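# Place the rolled towel from the table into the cubby

## Task

Take the rolled towel lying on the table and put it into the cubby. At the end both towels must lie on the cubby's floor, each entirely inside it and still rolled, and the cubby must not have been moved from its spot.

## Robot and tools

Robot: two arms on a table. left_arm carries a left hand and right_arm a right hand; the left hand mirrors the right. Base positions in the scene frame: left_arm (-0.027, +0.274, +0.037) m, right_arm (+0.034, -0.263, +0.003) m, each turned only slightly about z.

Scene frame: origin at table-top height, halfway between the nominal bases. +x points out over the table, +y toward left_arm, +z up. Camera names do not tell you image sides. Reported end_effector_position (m) and end_effector_quat_wxyz use this frame. Readings can be a few cm off, more at long reach.

Hand point: a point 0.05 m in front of the palm and 0.15 m out from the wrist face. Its +z runs along straight fingers, +y points out of the palm, +x runs across the palm away from the thumb on the right hand (toward the thumb on the left hand). Straight fingertips reach 0.06 to 0.07 m past the point. A wrist bracket on the little-finger side can strike objects. Closing thumb and fingers around something 0.035 to 0.065 m thick holds it; a handle can be as thin as about 0.025 m.

The 28-number row (every value in [-1, 1], always all 28 even if one arm moves): left_arm dx, dy, dz, rx, ry, rz; left hand thumb_turn, thumb_bend, index, middle, ring, little, force_limit, speed; then the same 14 for right_arm. The six pose numbers are an offset, not a pose: measured from that arm's Hand target as it stood when the action or move began, along that Hand target's own axes. 1.0 equals 0.6 m or 180 degrees; rx, ry, rz form one rotation vector. All zeros re-requests the current Hand target. The six finger numbers are absolute targets: -1 open (straight, thumb beside the palm), +1 closed (thumb_turn +1 puts the thumb opposite the fingers). force_limit maps -1 to roughly 0 N and +1 to 10 N at the fingertip (15 N for the two thumb motors). speed rises from nearly 0 at -1 to full at +0.48 and stays full above. No value means 'unchanged': to keep a hand as is, resend the last eight numbers you sent it (before any are sent, use hand_measured plus hand_force_limit and hand_speed). Resending keeps a grip. For a gentle grip close with speed -0.94 or lower; to tighten, raise force_limit and send a more-closed target than hand_measured.

Tools:
- execute_actions(actions, cameras): actions is a list of actions; each action is up to 15 rows, one per 1/30 s step; a short action repeats its last row to fill 15 steps. Each row is an offset from the start-of-action Hand target, not from the previous row, so repeating an offset moves further. Images come back only if actions is empty or cameras asks for them.
- move(target, speed, blend, blocking, cameras): straight-line path of each hand point. target is one 28-number row or a list of up to 15 rows; every row is an offset from the same starting Hand targets. speed is top speed in m/s, 0.002 to 4.3, default 0.25 (turn rate up to twice that in rad/s); one value or one per target. blend in metres rounds corners of a list; 0 stops at each. blocking=false returns after about 0.5 s while the move continues. Paths are capped at 10 s, do not avoid obstacles or the other arm, and overshoot more when fast. The result adds a move: line (done, off_target, moving, held, fault) and limits (paced = pose clipped, held = steps withheld). done means at rest within 10 mm and 2 degrees; neither done nor off_target tells you about contact.
- wait(seconds 0 to 10, cameras): let the scene run holding commands.
- stop(cameras): brake a running move.
- zoom_image(camera, region [x0, y0, x1, y1] in pixels, at most 504 by 504): enlarge part of the newest image from cam_high, cam_low, cam_roll_left, cam_roll_right, cam_left_wrist or cam_right_wrist.
- show_instructions(): reference pages.
- finished_scene(scene 1 to 3): end the scene; irreversible.

Results: Hand target is the last commanded pose after clipping (orientation is limited to 40 degrees from the measured one each step); the hand often rests 1 to 3 cm (up to 5 cm) short, mostly low, without any contact. Send the gap as a new offset if needed. hand_measured, hand_stopped_by (moving, target, force, stalled, fault) and hand_load_n list six values in motor order; a fallen load reading near 0 signals a lost grip. Joint torques include the arm's own weight. Step readings appear only for execute_actions.

Avoid: dropping the towel or releasing it while moving; knocking anything off the table; hitting or shoving the cubby (a hard hit on fixed or heavy things fails the task); arms or hands touching each other; excess finger force; routing paths close past an arm's own base; long stretched holds that heat motors (MOTOR HOT at 85 °C, arm collapses at 100 °C). Stops of an arm waste time. To end a push, command the target back past the hand point.

Each tool is called after "Request:" as a command line: name --argument value for each argument, lists and objects as JSON in quotes; but a table of rows of numbers goes row by row, as --pt "numbers of a row", without its own name.

Reference images:

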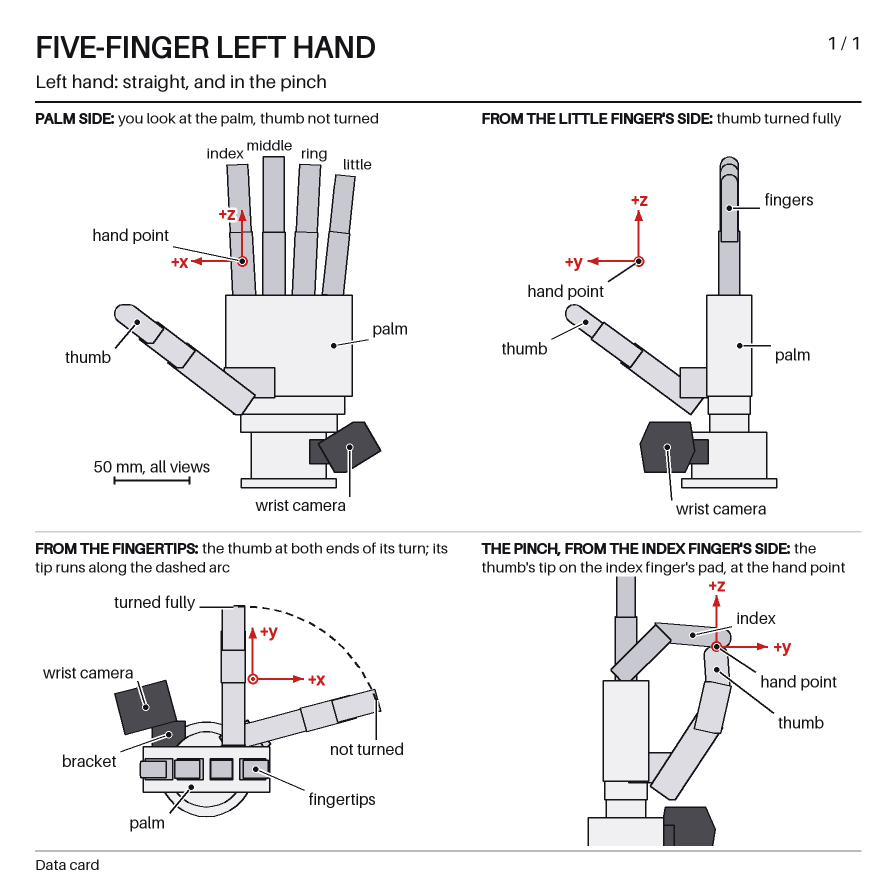

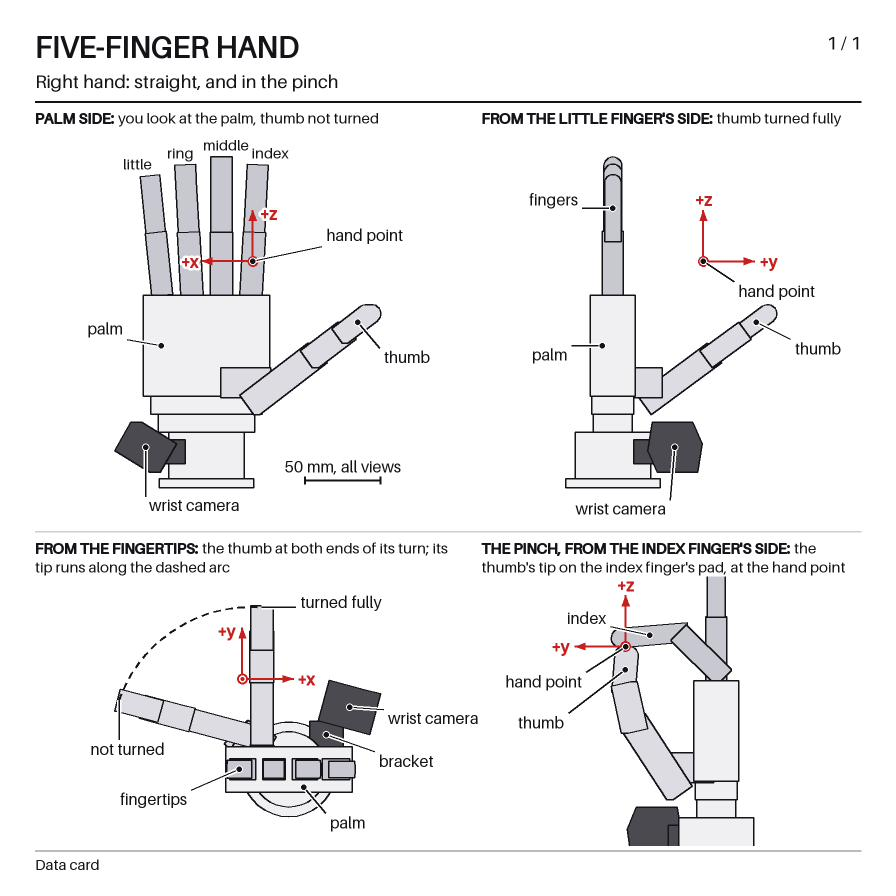

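## Session

Request:
execute_actions --actions '[]'

Scene clock: 0.00 s.
left_arm: end_effector_position=(+0.0807, +0.5525, +0.1639) hand_measured=(-1.000, -1.000, -1.000, -1.000, -1.000, -1.000) hand_load_n=(+0.0, +0.0, +0.0, +0.0, +0.0, +0.0) hand_stopped_by=(target, target, target, target, target, target) hand_force_limit=0.00 hand_speed=-0.80 end_effector_quat_wxyz=(+0.202, +0.782, +0.444, +0.387) | right_arm: end_effector_position=(+0.3545, -0.3566, +0.2643) hand_measured=(-1.000, -1.000, -1.000, -1.000, -1.000, -1.000) hand_load_n=(-0.5, +0.0, +0.0, +0.0, +0.0, +0.0) hand_stopped_by=(target, target, target, target, target, target) hand_force_limit=0.00 hand_speed=-0.80 end_effector_quat_wxyz=(+0.008, +0.023, +0.999, -0.037)
Joint positions: left_arm=[1.89 1.407 0.69 -1.178 0.86 -0.58] | right_arm=[-0.498 1.156 1.231 -1.6 0.061 1.165]
Joint velocities: within noise
Joint torques (N m): no reading
Motor temperatures (°C): left_arm=[29 32 32 32 29 29] | right_arm=[30 31 26 29 29 27]
Heat: left arm: hottest shoulder 32 °C; right arm: hottest shoulder 31 °C.
Hand target: left_arm +0.0790, +0.5600, +0.1708; +0.193, +0.784, +0.442, +0.391 | right_arm +0.3613, -0.3604, +0.2792; +0.028, +0.025, +0.998, -0.048

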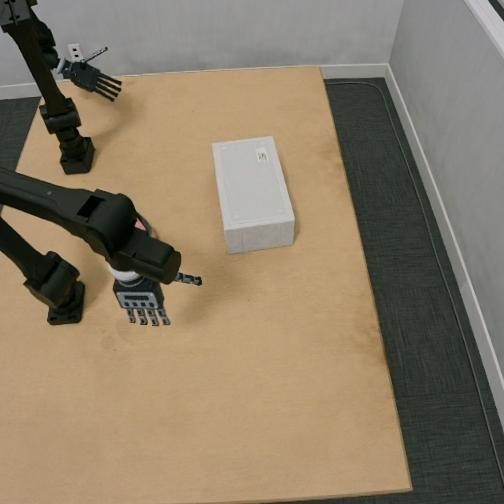

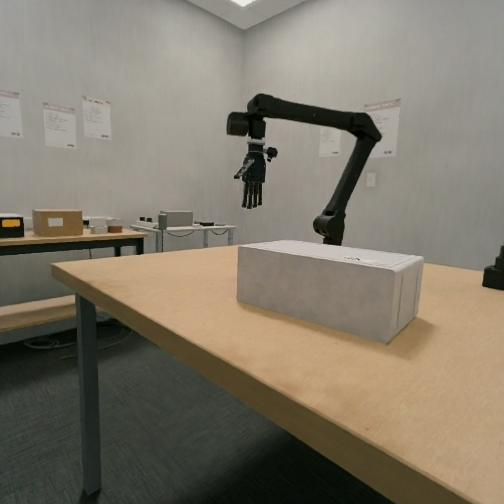

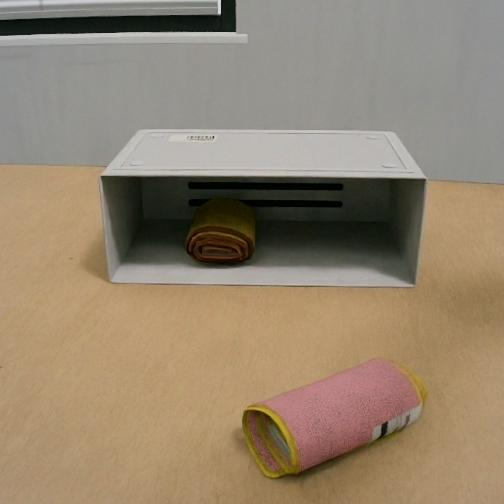

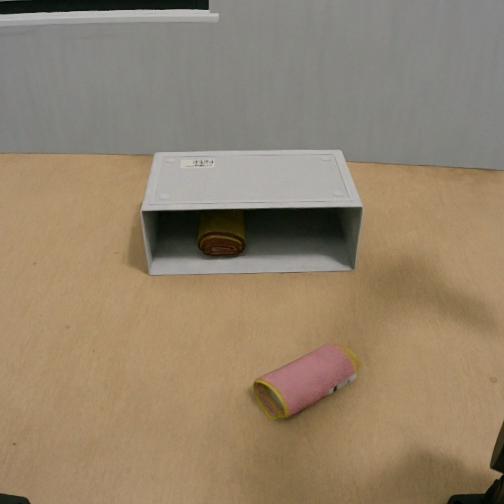

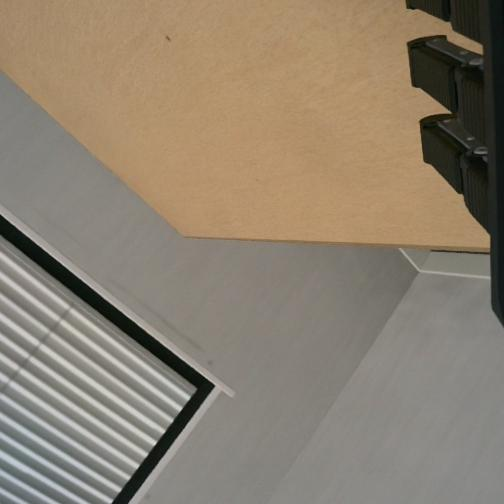

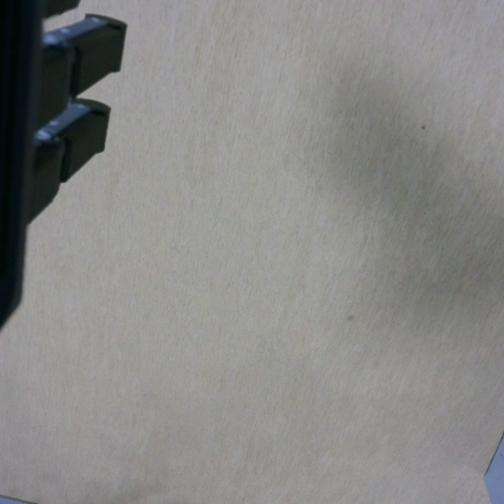

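Request:
zoom_image --camera "cam_roll_left" --region '[90, 120, 440, 300]'

Request:
zoom_image --camera "cam_roll_left" --region '[220, 330, 450, 504]'

Request:
zoom_image --camera "cam_high" --region '[60, 120, 320, 340]'

Scaled by 1.440 from the camera's 504x504 image, which has a finer 720x720 frame.

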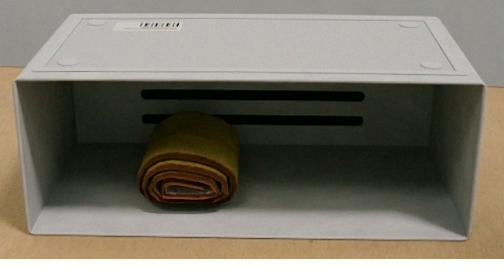

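Scaled by 2.191 from the camera's 504x504 image, which has a finer 720x720 frame.

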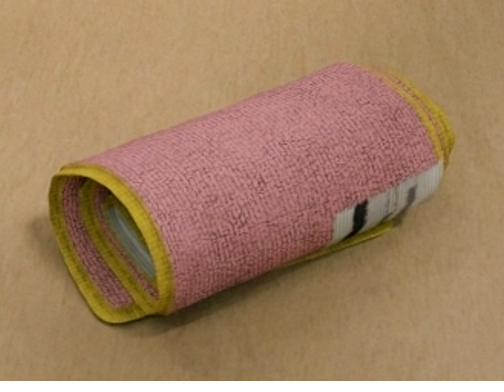

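Scaled by 1.938 from the camera's 504x504 image, which has a finer 720x720 frame.

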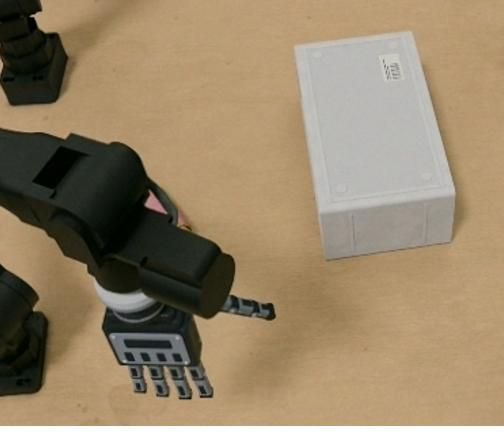

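Request:
move --target '[0,0,0,0,0,0,-1,-1,-1,-1,-1,-1,0,-0.8,0.3167,0.5118,0.0655,0.0528,-0.2082,-0.6853,1,-1,-0.5,-0.5,-0.5,-0.5,0,0]' --speed 0.35 --cameras '["all"]'

Scene clock: 138.37 s.
left_arm: end_effector_position=(+0.0807, +0.5525, +0.1639) hand_measured=(-1.000, -1.000, -1.000, -1.000, -1.000, -1.000) hand_load_n=(+0.0, +0.0, +0.0, +0.0, +0.0, +0.0) hand_stopped_by=(target, target, target, target, target, target) hand_force_limit=0.00 hand_speed=-0.80 end_effector_quat_wxyz=(+0.202, +0.782, +0.444, +0.387) | right_arm: end_effector_position=(+0.1837, -0.0541, +0.1951) hand_measured=(+1.000, -1.000, -0.500, -0.500, -0.500, -0.500) hand_load_n=(+0.0, +0.0, -0.5, +0.0, +0.0, +0.0) hand_stopped_by=(target, target, target, target, target, target) hand_force_limit=0.00 hand_speed=0.00 end_effector_quat_wxyz=(-0.217, +0.860, -0.448, +0.109)
Joint positions: left_arm=[1.89 1.407 0.69 -1.178 0.86 -0.58] | right_arm=[0.819 0.763 0.806 -1.135 0.113 0.23]
Joint torques (N m): left_arm=[-0.32 -4.72 6.01 -0.68 0.82 -0.11] | right_arm=[-1.2 -2.67 7.84 2.41 0.17 -0.17]
Motor temperatures (°C): left_arm=[29 32 36 32 31 29] | right_arm=[29 31 41 28 28 27]
Heat: left arm: hottest elbow 36 °C; right arm: hottest elbow 41 °C.
Hand target: left_arm +0.0790, +0.5600, +0.1708; +0.193, +0.784, +0.442, +0.391 | right_arm +0.1902, -0.0498, +0.2004; -0.231, +0.860, -0.439, +0.117
Off the commanded pose: left_arm 0.010 m, 1 deg | right_arm 0.009 m, 2 deg.
move: done
camera_calibration:
cam_right_wrist: T_world_to_cam=[[-0.519488, -0.700758, -0.488948, 0.156852], [-0.854149, 0.409997, 0.319894, 0.119307], [-0.0237008, 0.583816, -0.81154, 0.305985], [0, 0, 0, 1]] pos_world=[0.190641, -0.117639, 0.286846]

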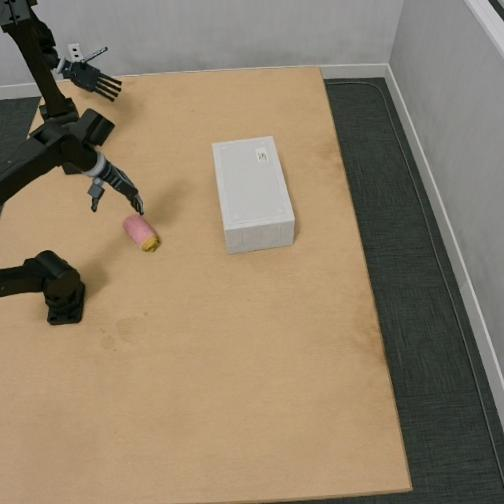

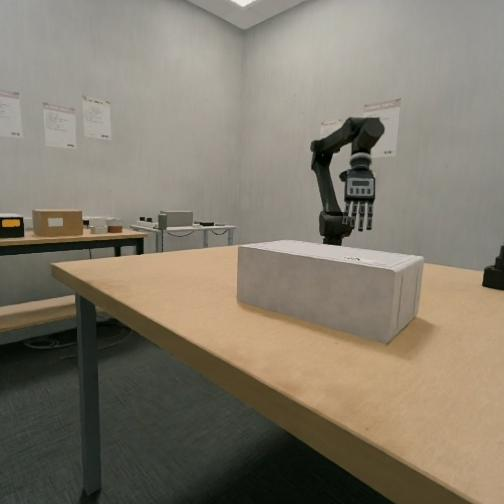

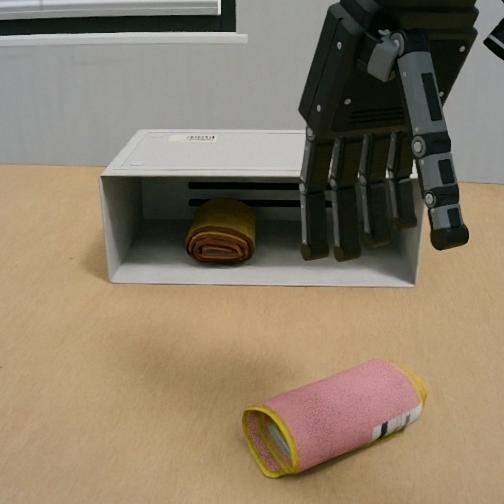

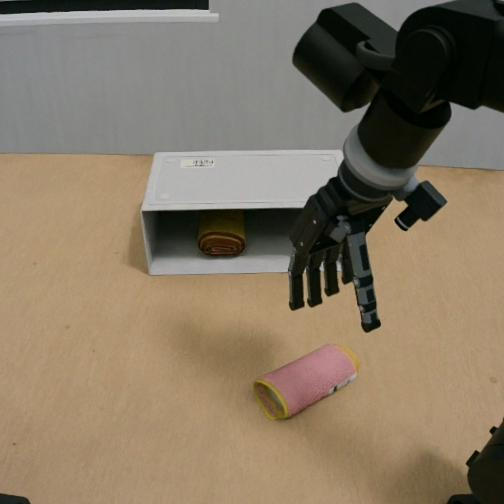

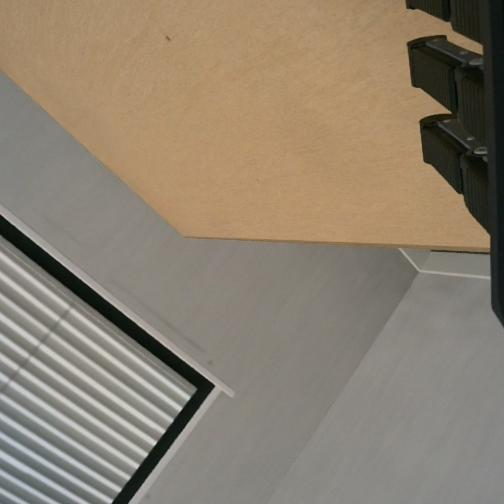

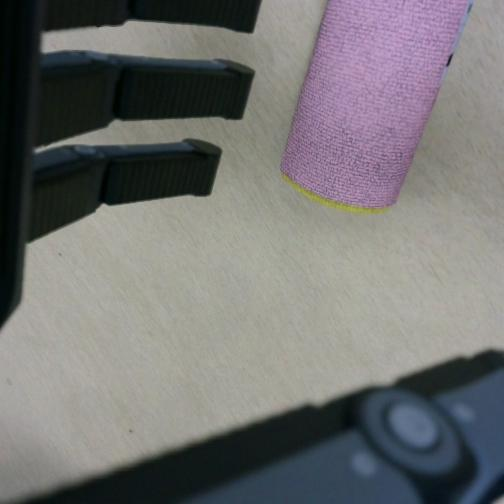

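Request:
move --target '[0,0,0,0,0,0,-1,-1,-1,-1,-1,-1,0,-0.8,-0.0063,0.0175,0.1253,0.0833,-0.0100,-0.0139,1,-1,-0.6,-0.6,-0.6,-0.6,0,0]' --speed 0.2 --cameras '["cam_right_wrist","cam_roll_left","cam_roll_right"]'

Scene clock: 161.87 s.
left_arm: end_effector_position=(+0.0807, +0.5525, +0.1639) hand_measured=(-1.000, -1.000, -1.000, -1.000, -1.000, -1.000) hand_load_n=(+0.0, +0.0, +0.0, +0.0, +0.0, +0.0) hand_stopped_by=(target, target, target, target, target, target) hand_force_limit=0.00 hand_speed=-0.80 end_effector_quat_wxyz=(+0.202, +0.782, +0.444, +0.387) | right_arm: end_effector_position=(+0.2065, -0.0381, +0.1170) hand_measured=(+1.000, -1.000, -0.600, -0.600, -0.600, -0.600) hand_load_n=(+0.0, +0.0, +0.0, +0.0, +0.0, +0.0) hand_stopped_by=(target, target, target, target, target, target) hand_force_limit=0.00 hand_speed=0.00 end_effector_quat_wxyz=(-0.323, +0.837, -0.413, +0.156)
Joint positions: left_arm=[1.89 1.407 0.69 -1.178 0.86 -0.58] | right_arm=[0.825 0.671 0.5 -0.678 0.141 0.167]
Joint torques (N m): left_arm=[0.15 -4.84 5.93 -0.68 0.8 -0.15] | right_arm=[-0.73 -2.78 8.35 2.91 0.12 -0.16]
Heat: left arm: hottest elbow 36 °C; right arm: hottest elbow 42 °C.
Hand target: left_arm +0.0790, +0.5600, +0.1708; +0.193, +0.784, +0.442, +0.391 | right_arm +0.2110, -0.0300, +0.1300; -0.345, +0.834, -0.397, +0.165
Off the commanded pose: left_arm 0.010 m, 1 deg | right_arm 0.016 m, 3 deg.
move: off_target (right_arm)
camera_calibration:
cam_right_wrist: T_world_to_cam=[[-0.376478, -0.636216, -0.67342, 0.136257], [-0.921051, 0.335229, 0.198208, 0.182368], [0.0996471, 0.694875, -0.712193, 0.201019], [0, 0, 0, 1]] pos_world=[0.199237, -0.114129, 0.198776]
Images, in order (width x height): cam_roll_left 504x504, cam_roll_right 504x504, cam_right_wrist 504x504.

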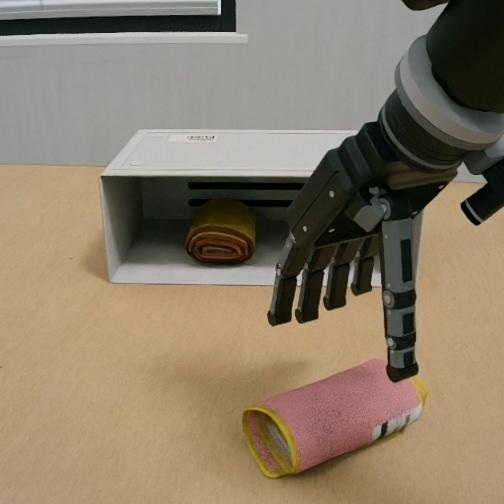

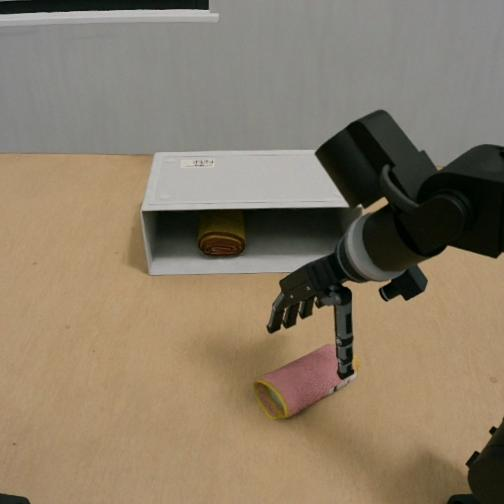

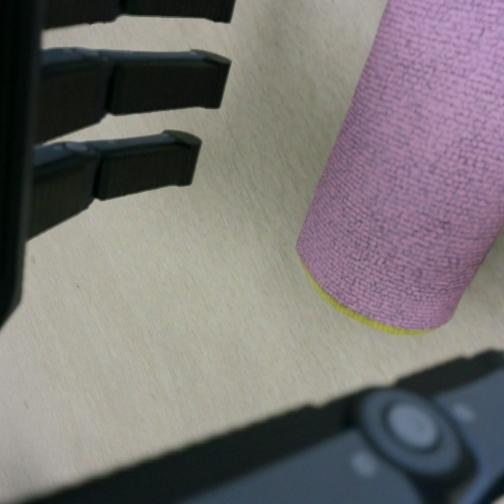

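Request:
move --target '[0,0,0,0,0,0,-1,-1,-1,-1,-1,-1,0,-0.8,-0.0057,0.0428,0.0632,0.012,0,0,1,-1,-0.6,-0.6,-0.6,-0.6,0,0]' --speed 0.15 --cameras '["cam_right_wrist","cam_roll_left","cam_roll_right"]'

Scene clock: 176.00 s.
left_arm: end_effector_position=(+0.0807, +0.5525, +0.1639) hand_measured=(-1.000, -1.000, -1.000, -1.000, -1.000, -1.000) hand_load_n=(+0.0, -0.5, +0.0, +0.0, +0.0, +0.0) hand_stopped_by=(target, target, target, target, target, target) hand_force_limit=0.00 hand_speed=-0.80 end_effector_quat_wxyz=(+0.202, +0.782, +0.444, +0.387) | right_arm: end_effector_position=(+0.2105, -0.0306, +0.0755) hand_measured=(+1.000, -1.000, -0.600, -0.600, -0.600, -0.600) hand_load_n=(+0.0, +0.0, +0.0, +0.0, +0.0, +0.0) hand_stopped_by=(target, target, target, target, target, target) hand_force_limit=0.00 hand_speed=0.00 end_effector_quat_wxyz=(-0.344, +0.830, -0.407, +0.165)
Joint positions: left_arm=[1.89 1.407 0.69 -1.178 0.86 -0.58] | right_arm=[0.841 0.711 0.382 -0.471 0.155 0.167]
Joint torques (N m): left_arm=[0.32 -5.36 6.16 -0.8 0.81 -0.11] | right_arm=[-0.67 -1.79 8.01 3 0.19 -0.12]
Heat: left arm: hottest elbow 36 °C; right arm: hottest elbow 40 °C.
Hand target: left_arm +0.0790, +0.5600, +0.1708; +0.193, +0.784, +0.442, +0.391 | right_arm +0.2156, -0.0219, +0.0850; -0.361, +0.827, -0.394, +0.173
Off the commanded pose: left_arm 0.010 m, 1 deg | right_arm 0.014 m, 3 deg.
move: off_target (right_arm)
camera_calibration:
cam_right_wrist: T_world_to_cam=[[-0.345759, -0.616696, -0.707204, 0.111284], [-0.930265, 0.323858, 0.172404, 0.195359], [0.122713, 0.717497, -0.685667, 0.159588], [0, 0, 0, 1]] pos_world=[0.20063, -0.109144, 0.154444]
Images, in order (width x height): cam_roll_left 504x504, cam_roll_right 504x504, cam_right_wrist 504x504.

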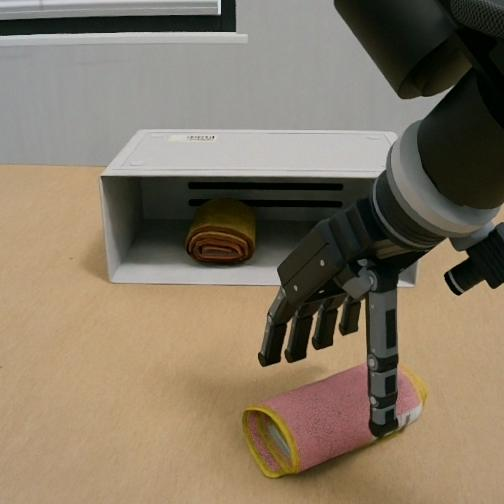

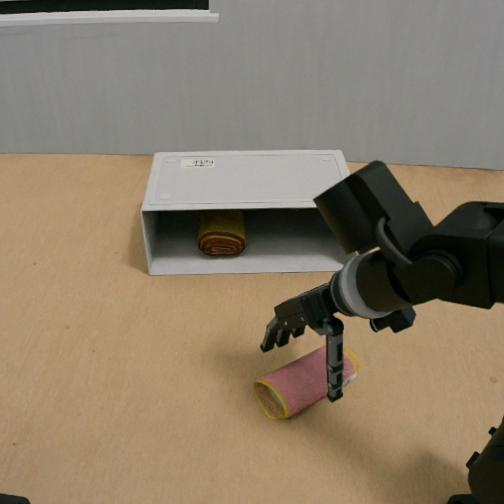

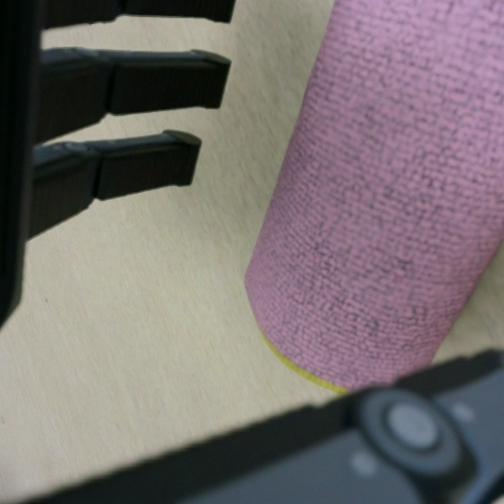

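Request:
move --target '[0,0,0,0,0,0,-1,-1,-1,-1,-1,-1,0,-0.8,0.0132,0.0427,0.0532,0,0,0,1,-1,-0.6,-0.6,-0.6,-0.6,0,0]' --speed 0.1 --cameras '["cam_right_wrist","cam_roll_left","cam_roll_right"]'

Scene clock: 200.97 s.
left_arm: end_effector_position=(+0.0807, +0.5525, +0.1639) hand_measured=(-1.000, -1.000, -1.000, -1.000, -1.000, -1.000) hand_load_n=(+0.0, +0.0, +0.0, +0.0, +0.0, +0.0) hand_stopped_by=(target, target, target, target, target, target) hand_force_limit=0.00 hand_speed=-0.80 end_effector_quat_wxyz=(+0.202, +0.782, +0.444, +0.387) | right_arm: end_effector_position=(+0.2165, -0.0272, +0.0393) hand_measured=(+1.000, -1.000, -0.600, -0.600, -0.600, -0.600) hand_load_n=(+0.0, +0.0, +0.0, +0.0, +0.0, +0.0) hand_stopped_by=(target, target, target, target, target, target) hand_force_limit=0.00 hand_speed=0.00 end_effector_quat_wxyz=(-0.351, +0.831, -0.400, +0.164)
Joint positions: left_arm=[1.89 1.407 0.69 -1.178 0.86 -0.58] | right_arm=[0.821 0.809 0.307 -0.282 0.13 0.141]
Joint torques (N m): left_arm=[0.5 -4.72 6.11 -0.61 0.83 -0.11] | right_arm=[-2.26 -1.9 7.15 3.03 -0.12 -0.16]
Heat: left arm: hottest elbow 36 °C; right arm: hottest elbow 39 °C.
Hand target: left_arm +0.0790, +0.5600, +0.1708; +0.193, +0.784, +0.442, +0.391 | right_arm +0.2253, -0.0243, +0.0446; -0.361, +0.827, -0.394, +0.173
Off the commanded pose: left_arm 0.010 m, 1 deg | right_arm 0.011 m, 2 deg.
move: off_target (right_arm)
camera_calibration:
cam_right_wrist: T_world_to_cam=[[-0.330422, -0.61596, -0.715132, 0.0868055], [-0.936575, 0.307768, 0.16765, 0.207204], [0.116829, 0.72517, -0.678586, 0.132808], [0, 0, 0, 1]] pos_world=[0.207229, -0.106611, 0.117461]
Images, in order (width x height): cam_roll_left 504x504, cam_roll_right 504x504, cam_right_wrist 504x504.

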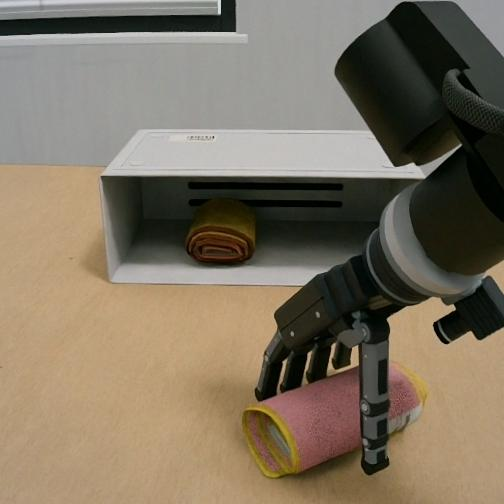

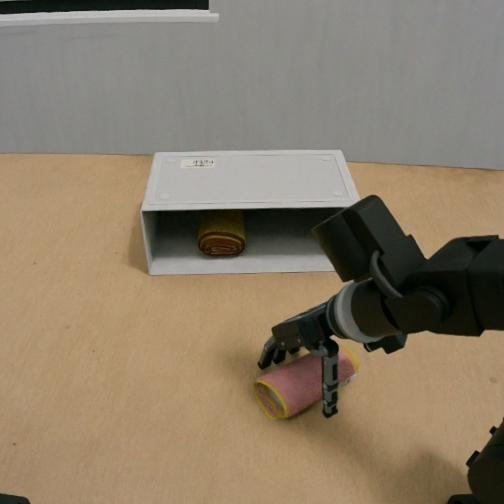

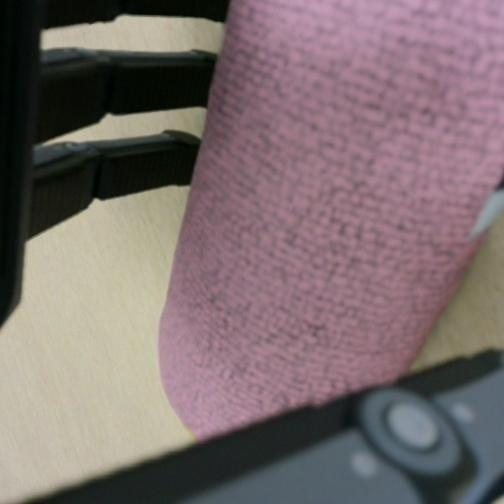

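Request:
execute_actions --actions '[[[0,0,0,0,0,0,-1,-1,-1,-1,-1,-1,0,-0.8,0,0,0,0,0,0,1,-1,0.3,0.3,0.3,0.3,-0.3,-0.85]]]' --cameras '["cam_right_wrist","cam_roll_left"]'

Scene clock: 213.30 s.
left_arm: end_effector_position=(+0.0807, +0.5525, +0.1639) hand_measured=(-1.000, -1.000, -1.000, -1.000, -1.000, -1.000) hand_load_n=(+0.0, +0.0, +0.0, +0.0, +0.0, +0.0) hand_stopped_by=(target, target, target, target, target, target) hand_force_limit=0.00 hand_speed=-0.80 end_effector_quat_wxyz=(+0.202, +0.782, +0.444, +0.387) | right_arm: end_effector_position=(+0.2194, -0.0261, +0.0407) hand_measured=(+1.000, -1.000, +0.300, +0.300, +0.300, +0.300) hand_load_n=(+0.5, +0.5, +0.0, +2.0, +0.0, +0.0) hand_stopped_by=(target, target, target, target, target, target) hand_force_limit=-0.30 hand_speed=-0.85 end_effector_quat_wxyz=(-0.355, +0.828, -0.400, +0.166)
Joint positions: left_arm=[1.89 1.407 0.69 -1.178 0.86 -0.58] | right_arm=[0.816 0.81 0.307 -0.27 0.13 0.139]
Joint torques (N m): left_arm=[-0.32 -4.72 6.09 -0.81 0.79 -0.11] | right_arm=[-2.2 -1.9 7.13 2.5 -0.11 -0.17]
Heat: left arm: hottest elbow 36 °C; right arm: hottest elbow 40 °C.
Hand target: left_arm +0.0790, +0.5600, +0.1708; +0.193, +0.784, +0.442, +0.391 | right_arm +0.2253, -0.0243, +0.0446; -0.361, +0.827, -0.394, +0.173
Off the commanded pose: left_arm 0.010 m, 1 deg | right_arm 0.007 m, 1 deg.
Step readings (end_effector_position of left_arm | right_arm):
0: (+0.0807, +0.5525, +0.1639) | (+0.2165, -0.0272, +0.0393)
1: (+0.0807, +0.5525, +0.1639) | (+0.2165, -0.0272, +0.0393)
2: (+0.0807, +0.5525, +0.1639) | (+0.2165, -0.0272, +0.0393)
4: (+0.0807, +0.5525, +0.1639) | (+0.2165, -0.0273, +0.0393)
8: (+0.0807, +0.5525, +0.1639) | (+0.2172, -0.0264, +0.0400)
15: (+0.0807, +0.5525, +0.1639) | (+0.2185, -0.0257, +0.0409)
camera_calibration:
cam_right_wrist: T_world_to_cam=[[-0.327107, -0.609526, -0.722135, 0.0892211], [-0.93674, 0.309882, 0.162758, 0.209517], [0.124571, 0.729692, -0.672333, 0.130811], [0, 0, 0, 1]] pos_world=[0.209153, -0.105995, 0.118277]
Images, in order (width x height): cam_roll_left 504x504, cam_right_wrist 504x504.

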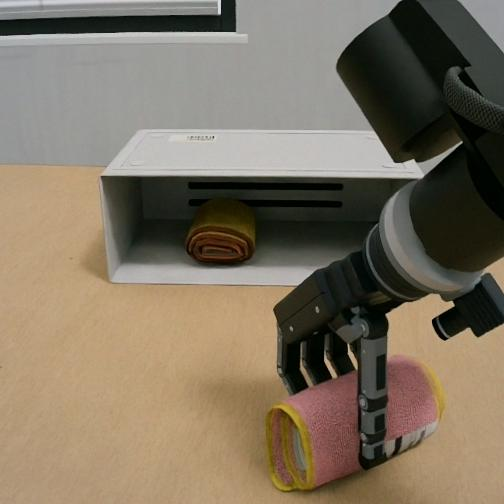

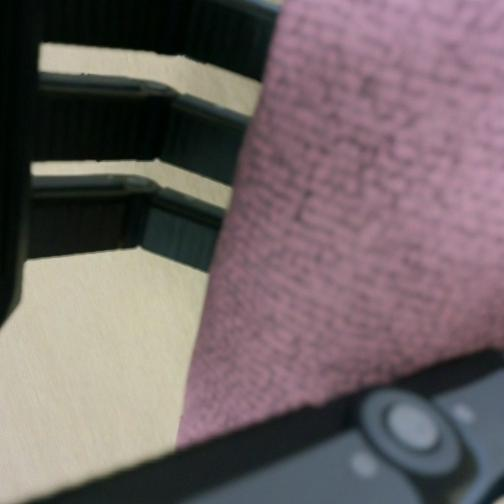

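Request:
execute_actions --actions '[[[0,0,0,0,0,0,-1,-1,-1,-1,-1,-1,0,-0.8,0,0,0,0,0,0,1,-1,0.5,0.5,0.5,0.5,-0.3,-0.85]]]' --cameras '["cam_right_wrist","cam_roll_left"]'

Scene clock: 218.80 s.
left_arm: end_effector_position=(+0.0807, +0.5525, +0.1639) hand_measured=(-1.000, -1.000, -1.000, -1.000, -1.000, -1.000) hand_load_n=(+0.0, +0.0, +0.0, +0.0, +0.0, +0.0) hand_stopped_by=(target, target, target, target, target, target) hand_force_limit=0.00 hand_speed=-0.80 end_effector_quat_wxyz=(+0.202, +0.782, +0.444, +0.387) | right_arm: end_effector_position=(+0.2191, -0.0259, +0.0407) hand_measured=(+1.000, -1.000, +0.410, +0.340, +0.450, +0.500) hand_load_n=(+1.5, +1.0, +4.0, +0.5, +3.5, +0.0) hand_stopped_by=(target, target, force, force, force, target) hand_force_limit=-0.30 hand_speed=-0.85 end_effector_quat_wxyz=(-0.355, +0.828, -0.400, +0.165)
Joint positions: left_arm=[1.89 1.407 0.69 -1.178 0.86 -0.58] | right_arm=[0.816 0.81 0.307 -0.27 0.128 0.139]
Joint torques (N m): left_arm=[-0.21 -4.89 6.15 -0.88 0.84 -0.09] | right_arm=[-2.2 -1.9 7.13 2.5 -0.1 -0.17]
Heat: left arm: hottest elbow 36 °C; right arm: hottest elbow 40 °C.
Hand target: left_arm +0.0790, +0.5600, +0.1708; +0.193, +0.784, +0.442, +0.391 | right_arm +0.2253, -0.0243, +0.0446; -0.361, +0.827, -0.394, +0.173
Off the commanded pose: left_arm 0.010 m, 1 deg | right_arm 0.007 m, 1 deg.
Step readings (end_effector_position of left_arm | right_arm):
0: (+0.0807, +0.5525, +0.1639) | (+0.2194, -0.0261, +0.0407)
1: (+0.0807, +0.5525, +0.1639) | (+0.2194, -0.0261, +0.0407)
2: (+0.0807, +0.5525, +0.1639) | (+0.2194, -0.0261, +0.0407)
4: (+0.0807, +0.5525, +0.1639) | (+0.2194, -0.0261, +0.0407)
8: (+0.0807, +0.5525, +0.1639) | (+0.2194, -0.0261, +0.0407)
15: (+0.0807, +0.5525, +0.1639) | (+0.2191, -0.0259, +0.0407)
camera_calibration:
cam_right_wrist: T_world_to_cam=[[-0.327026, -0.60933, -0.722337, 0.0893105], [-0.936942, 0.308757, 0.163731, 0.20929], [0.123261, 0.730332, -0.671879, 0.131025], [0, 0, 0, 1]] pos_world=[0.20915, -0.105892, 0.118278]
Images, in order (width x height): cam_roll_left 504x504, cam_right_wrist 504x504.

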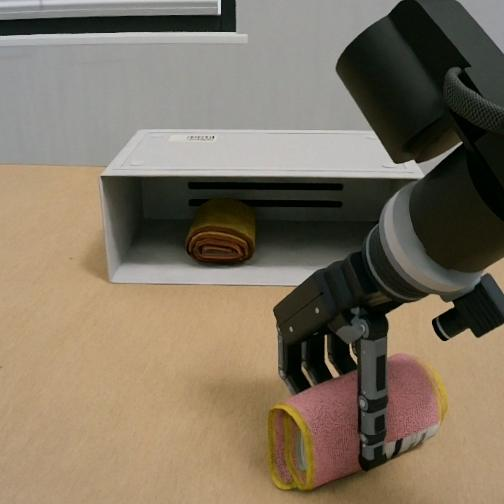

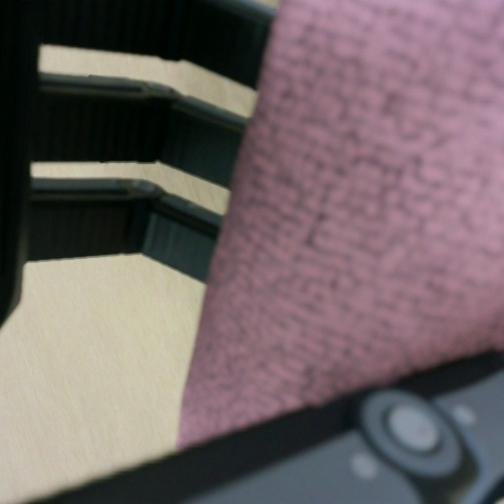

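Request:
move --target '[0,0,0,0,0,0,-1,-1,-1,-1,-1,-1,0,-0.8,0,-0.104,-0.0963,0,0,0,1,-1,0.5,0.5,0.5,0.5,-0.3,-0.85]' --speed 0.12 --cameras '["cam_right_wrist","cam_roll_left","cam_roll_right"]'

Scene clock: 271.70 s.
left_arm: end_effector_position=(+0.0807, +0.5525, +0.1639) hand_measured=(-1.000, -1.000, -1.000, -1.000, -1.000, -1.000) hand_load_n=(+0.0, +0.0, +0.0, +0.0, +0.0, +0.0) hand_stopped_by=(target, target, target, target, target, target) hand_force_limit=0.00 hand_speed=-0.80 end_effector_quat_wxyz=(+0.202, +0.782, +0.444, +0.387) | right_arm: end_effector_position=(+0.2126, -0.0336, +0.0987) hand_measured=(+1.000, -1.000, +0.410, +0.340, +0.450, +0.500) hand_load_n=(+2.0, +1.0, +4.0, +0.5, +3.5, +0.0) hand_stopped_by=(target, target, force, force, force, target) hand_force_limit=-0.30 hand_speed=-0.85 end_effector_quat_wxyz=(-0.337, +0.836, -0.402, +0.160)
Joint positions: left_arm=[1.89 1.407 0.69 -1.178 0.86 -0.58] | right_arm=[0.816 0.692 0.447 -0.569 0.128 0.139]
Joint torques (N m): left_arm=[0.09 -4.54 6 -0.77 0.83 -0.08] | right_arm=[-2.14 -2.78 11.48 1.42 -0.04 -0.16]
Heat: left arm: hottest elbow 36 °C; right arm: hottest elbow 41 °C.
Hand target: left_arm +0.0790, +0.5600, +0.1708; +0.193, +0.784, +0.442, +0.391 | right_arm +0.2253, -0.0242, +0.1296; -0.361, +0.827, -0.394, +0.173
Off the commanded pose: left_arm 0.010 m, 1 deg | right_arm 0.035 m, 3 deg.
move: off_target (right_arm)
camera_calibration:
cam_right_wrist: T_world_to_cam=[[-0.34608, -0.63165, -0.693719, 0.124794], [-0.932324, 0.314202, 0.179025, 0.193698], [0.104887, 0.708728, -0.697641, 0.182071], [0, 0, 0, 1]] pos_world=[0.204681, -0.111073, 0.178915]
Images, in order (width x height): cam_roll_left 504x504, cam_roll_right 504x504, cam_right_wrist 504x504.

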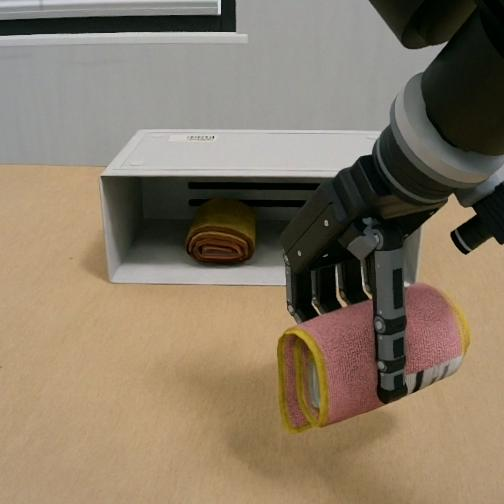

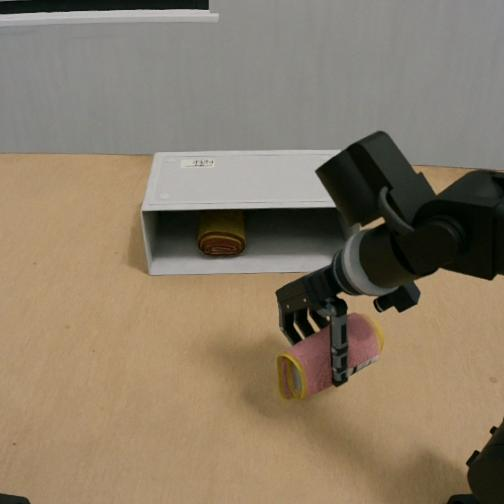

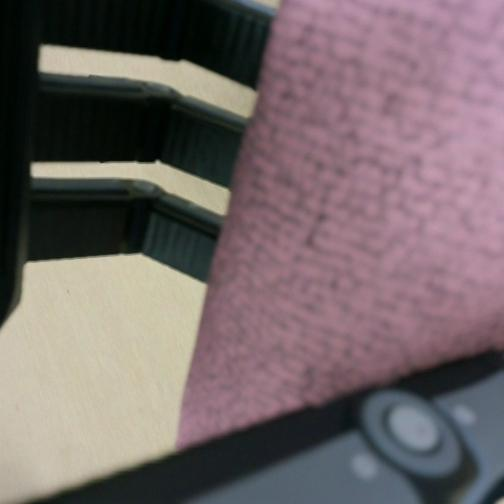

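Request:
move --target '[0,0,0,0,0,0,-1,-1,-1,-1,-1,-1,0,-0.8,0.1543,-0.1557,0.167,0.0851,0.1552,0.1089,1,-1,0.5,0.5,0.5,0.5,-0.3,-0.85]' --speed 0.15 --cameras '["all"]'

Scene clock: 286.47 s.
left_arm: end_effector_position=(+0.0807, +0.5525, +0.1639) hand_measured=(-1.000, -1.000, -1.000, -1.000, -1.000, -1.000) hand_load_n=(+0.0, +0.0, +0.0, +0.0, +0.0, +0.0) hand_stopped_by=(target, target, target, target, target, target) hand_force_limit=0.00 hand_speed=-0.80 end_effector_quat_wxyz=(+0.202, +0.782, +0.444, +0.387) | right_arm: end_effector_position=(+0.3659, -0.0273, +0.0965) hand_measured=(+1.000, -1.000, +0.410, +0.340, +0.450, +0.500) hand_load_n=(+2.0, +1.0, +4.0, +1.0, +3.5, +0.0) hand_stopped_by=(target, target, force, force, force, target) hand_force_limit=-0.30 hand_speed=-0.85 end_effector_quat_wxyz=(-0.349, +0.660, -0.567, +0.349)
Joint positions: left_arm=[1.89 1.407 0.69 -1.178 0.86 -0.58] | right_arm=[0.74 1.071 0.513 -0.111 0.596 0.342]
Joint torques (N m): left_arm=[0.21 -4.84 6.11 -0.83 0.82 -0.13] | right_arm=[-2.2 -5.89 10.7 3.11 0.44 0.14]
Heat: left arm: hottest elbow 36 °C; right arm: hottest elbow 45 °C.
Hand target: left_arm +0.0790, +0.5600, +0.1708; +0.193, +0.784, +0.442, +0.391 | right_arm +0.3900, -0.0099, +0.1300; -0.385, +0.629, -0.576, +0.353
Off the commanded pose: left_arm 0.010 m, 1 deg | right_arm 0.045 m, 6 deg.
move: off_target (right_arm)
camera_calibration:
cam_right_wrist: T_world_to_cam=[[-0.4188, -0.383218, -0.823256, 0.226119], [-0.649433, 0.760058, -0.0234256, 0.263246], [0.634699, 0.524839, -0.567187, -0.0514705], [0, 0, 0, 1]] pos_world=[0.298328, -0.0864151, 0.163127]

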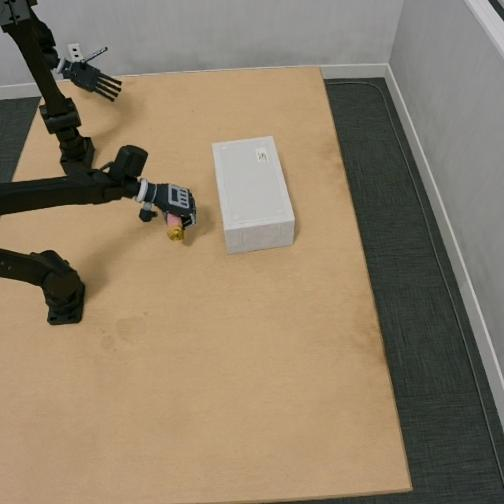

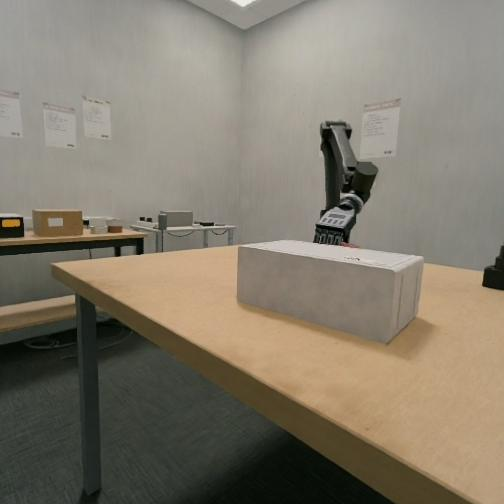

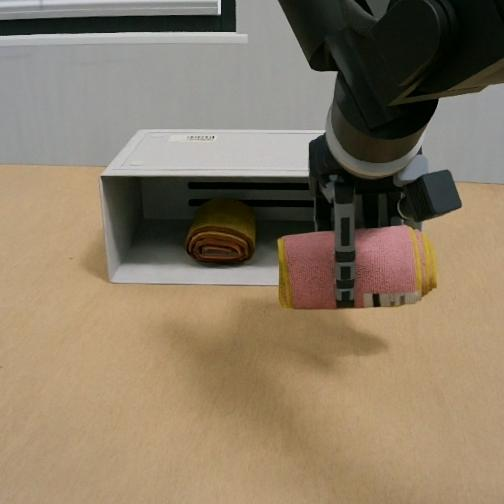

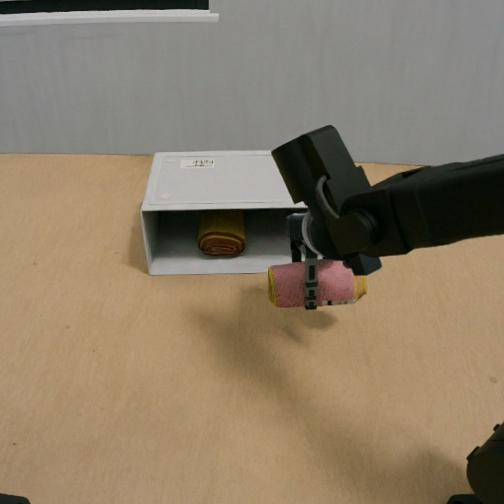

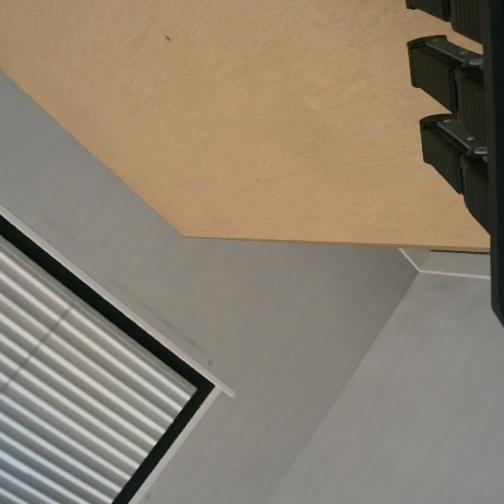

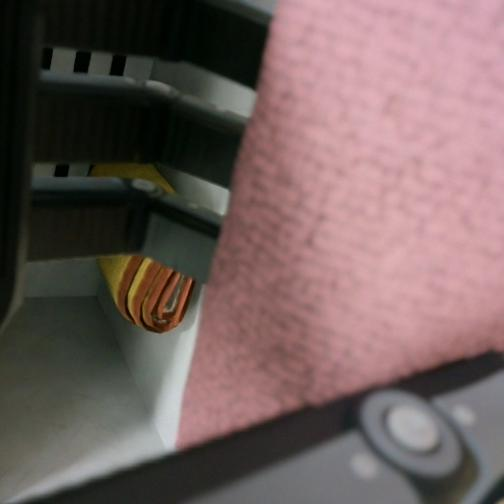

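Request:
zoom_image --camera "cam_high" --region '[130, 120, 310, 280]'

Request:
zoom_image --camera "cam_roll_right" --region '[130, 140, 400, 340]'

Scaled by 2.800 from the camera's 504x504 image, which has a finer 720x720 frame.

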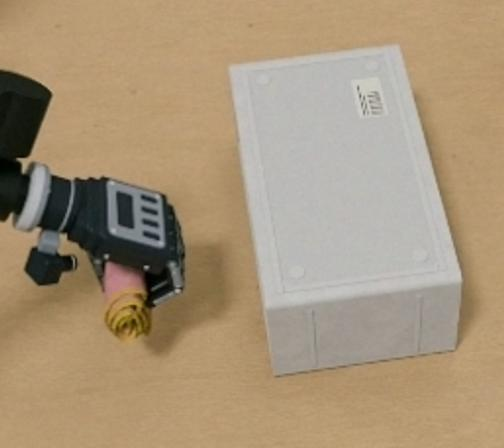

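Scaled by 1.867 from the camera's 504x504 image, which has a finer 720x720 frame.

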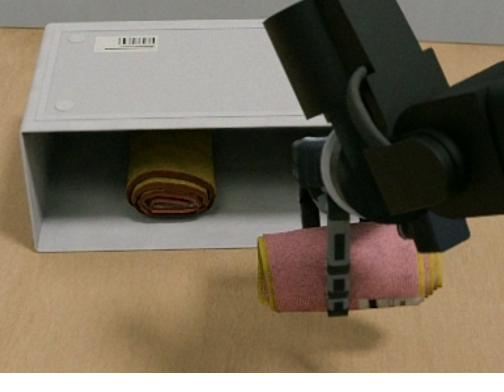

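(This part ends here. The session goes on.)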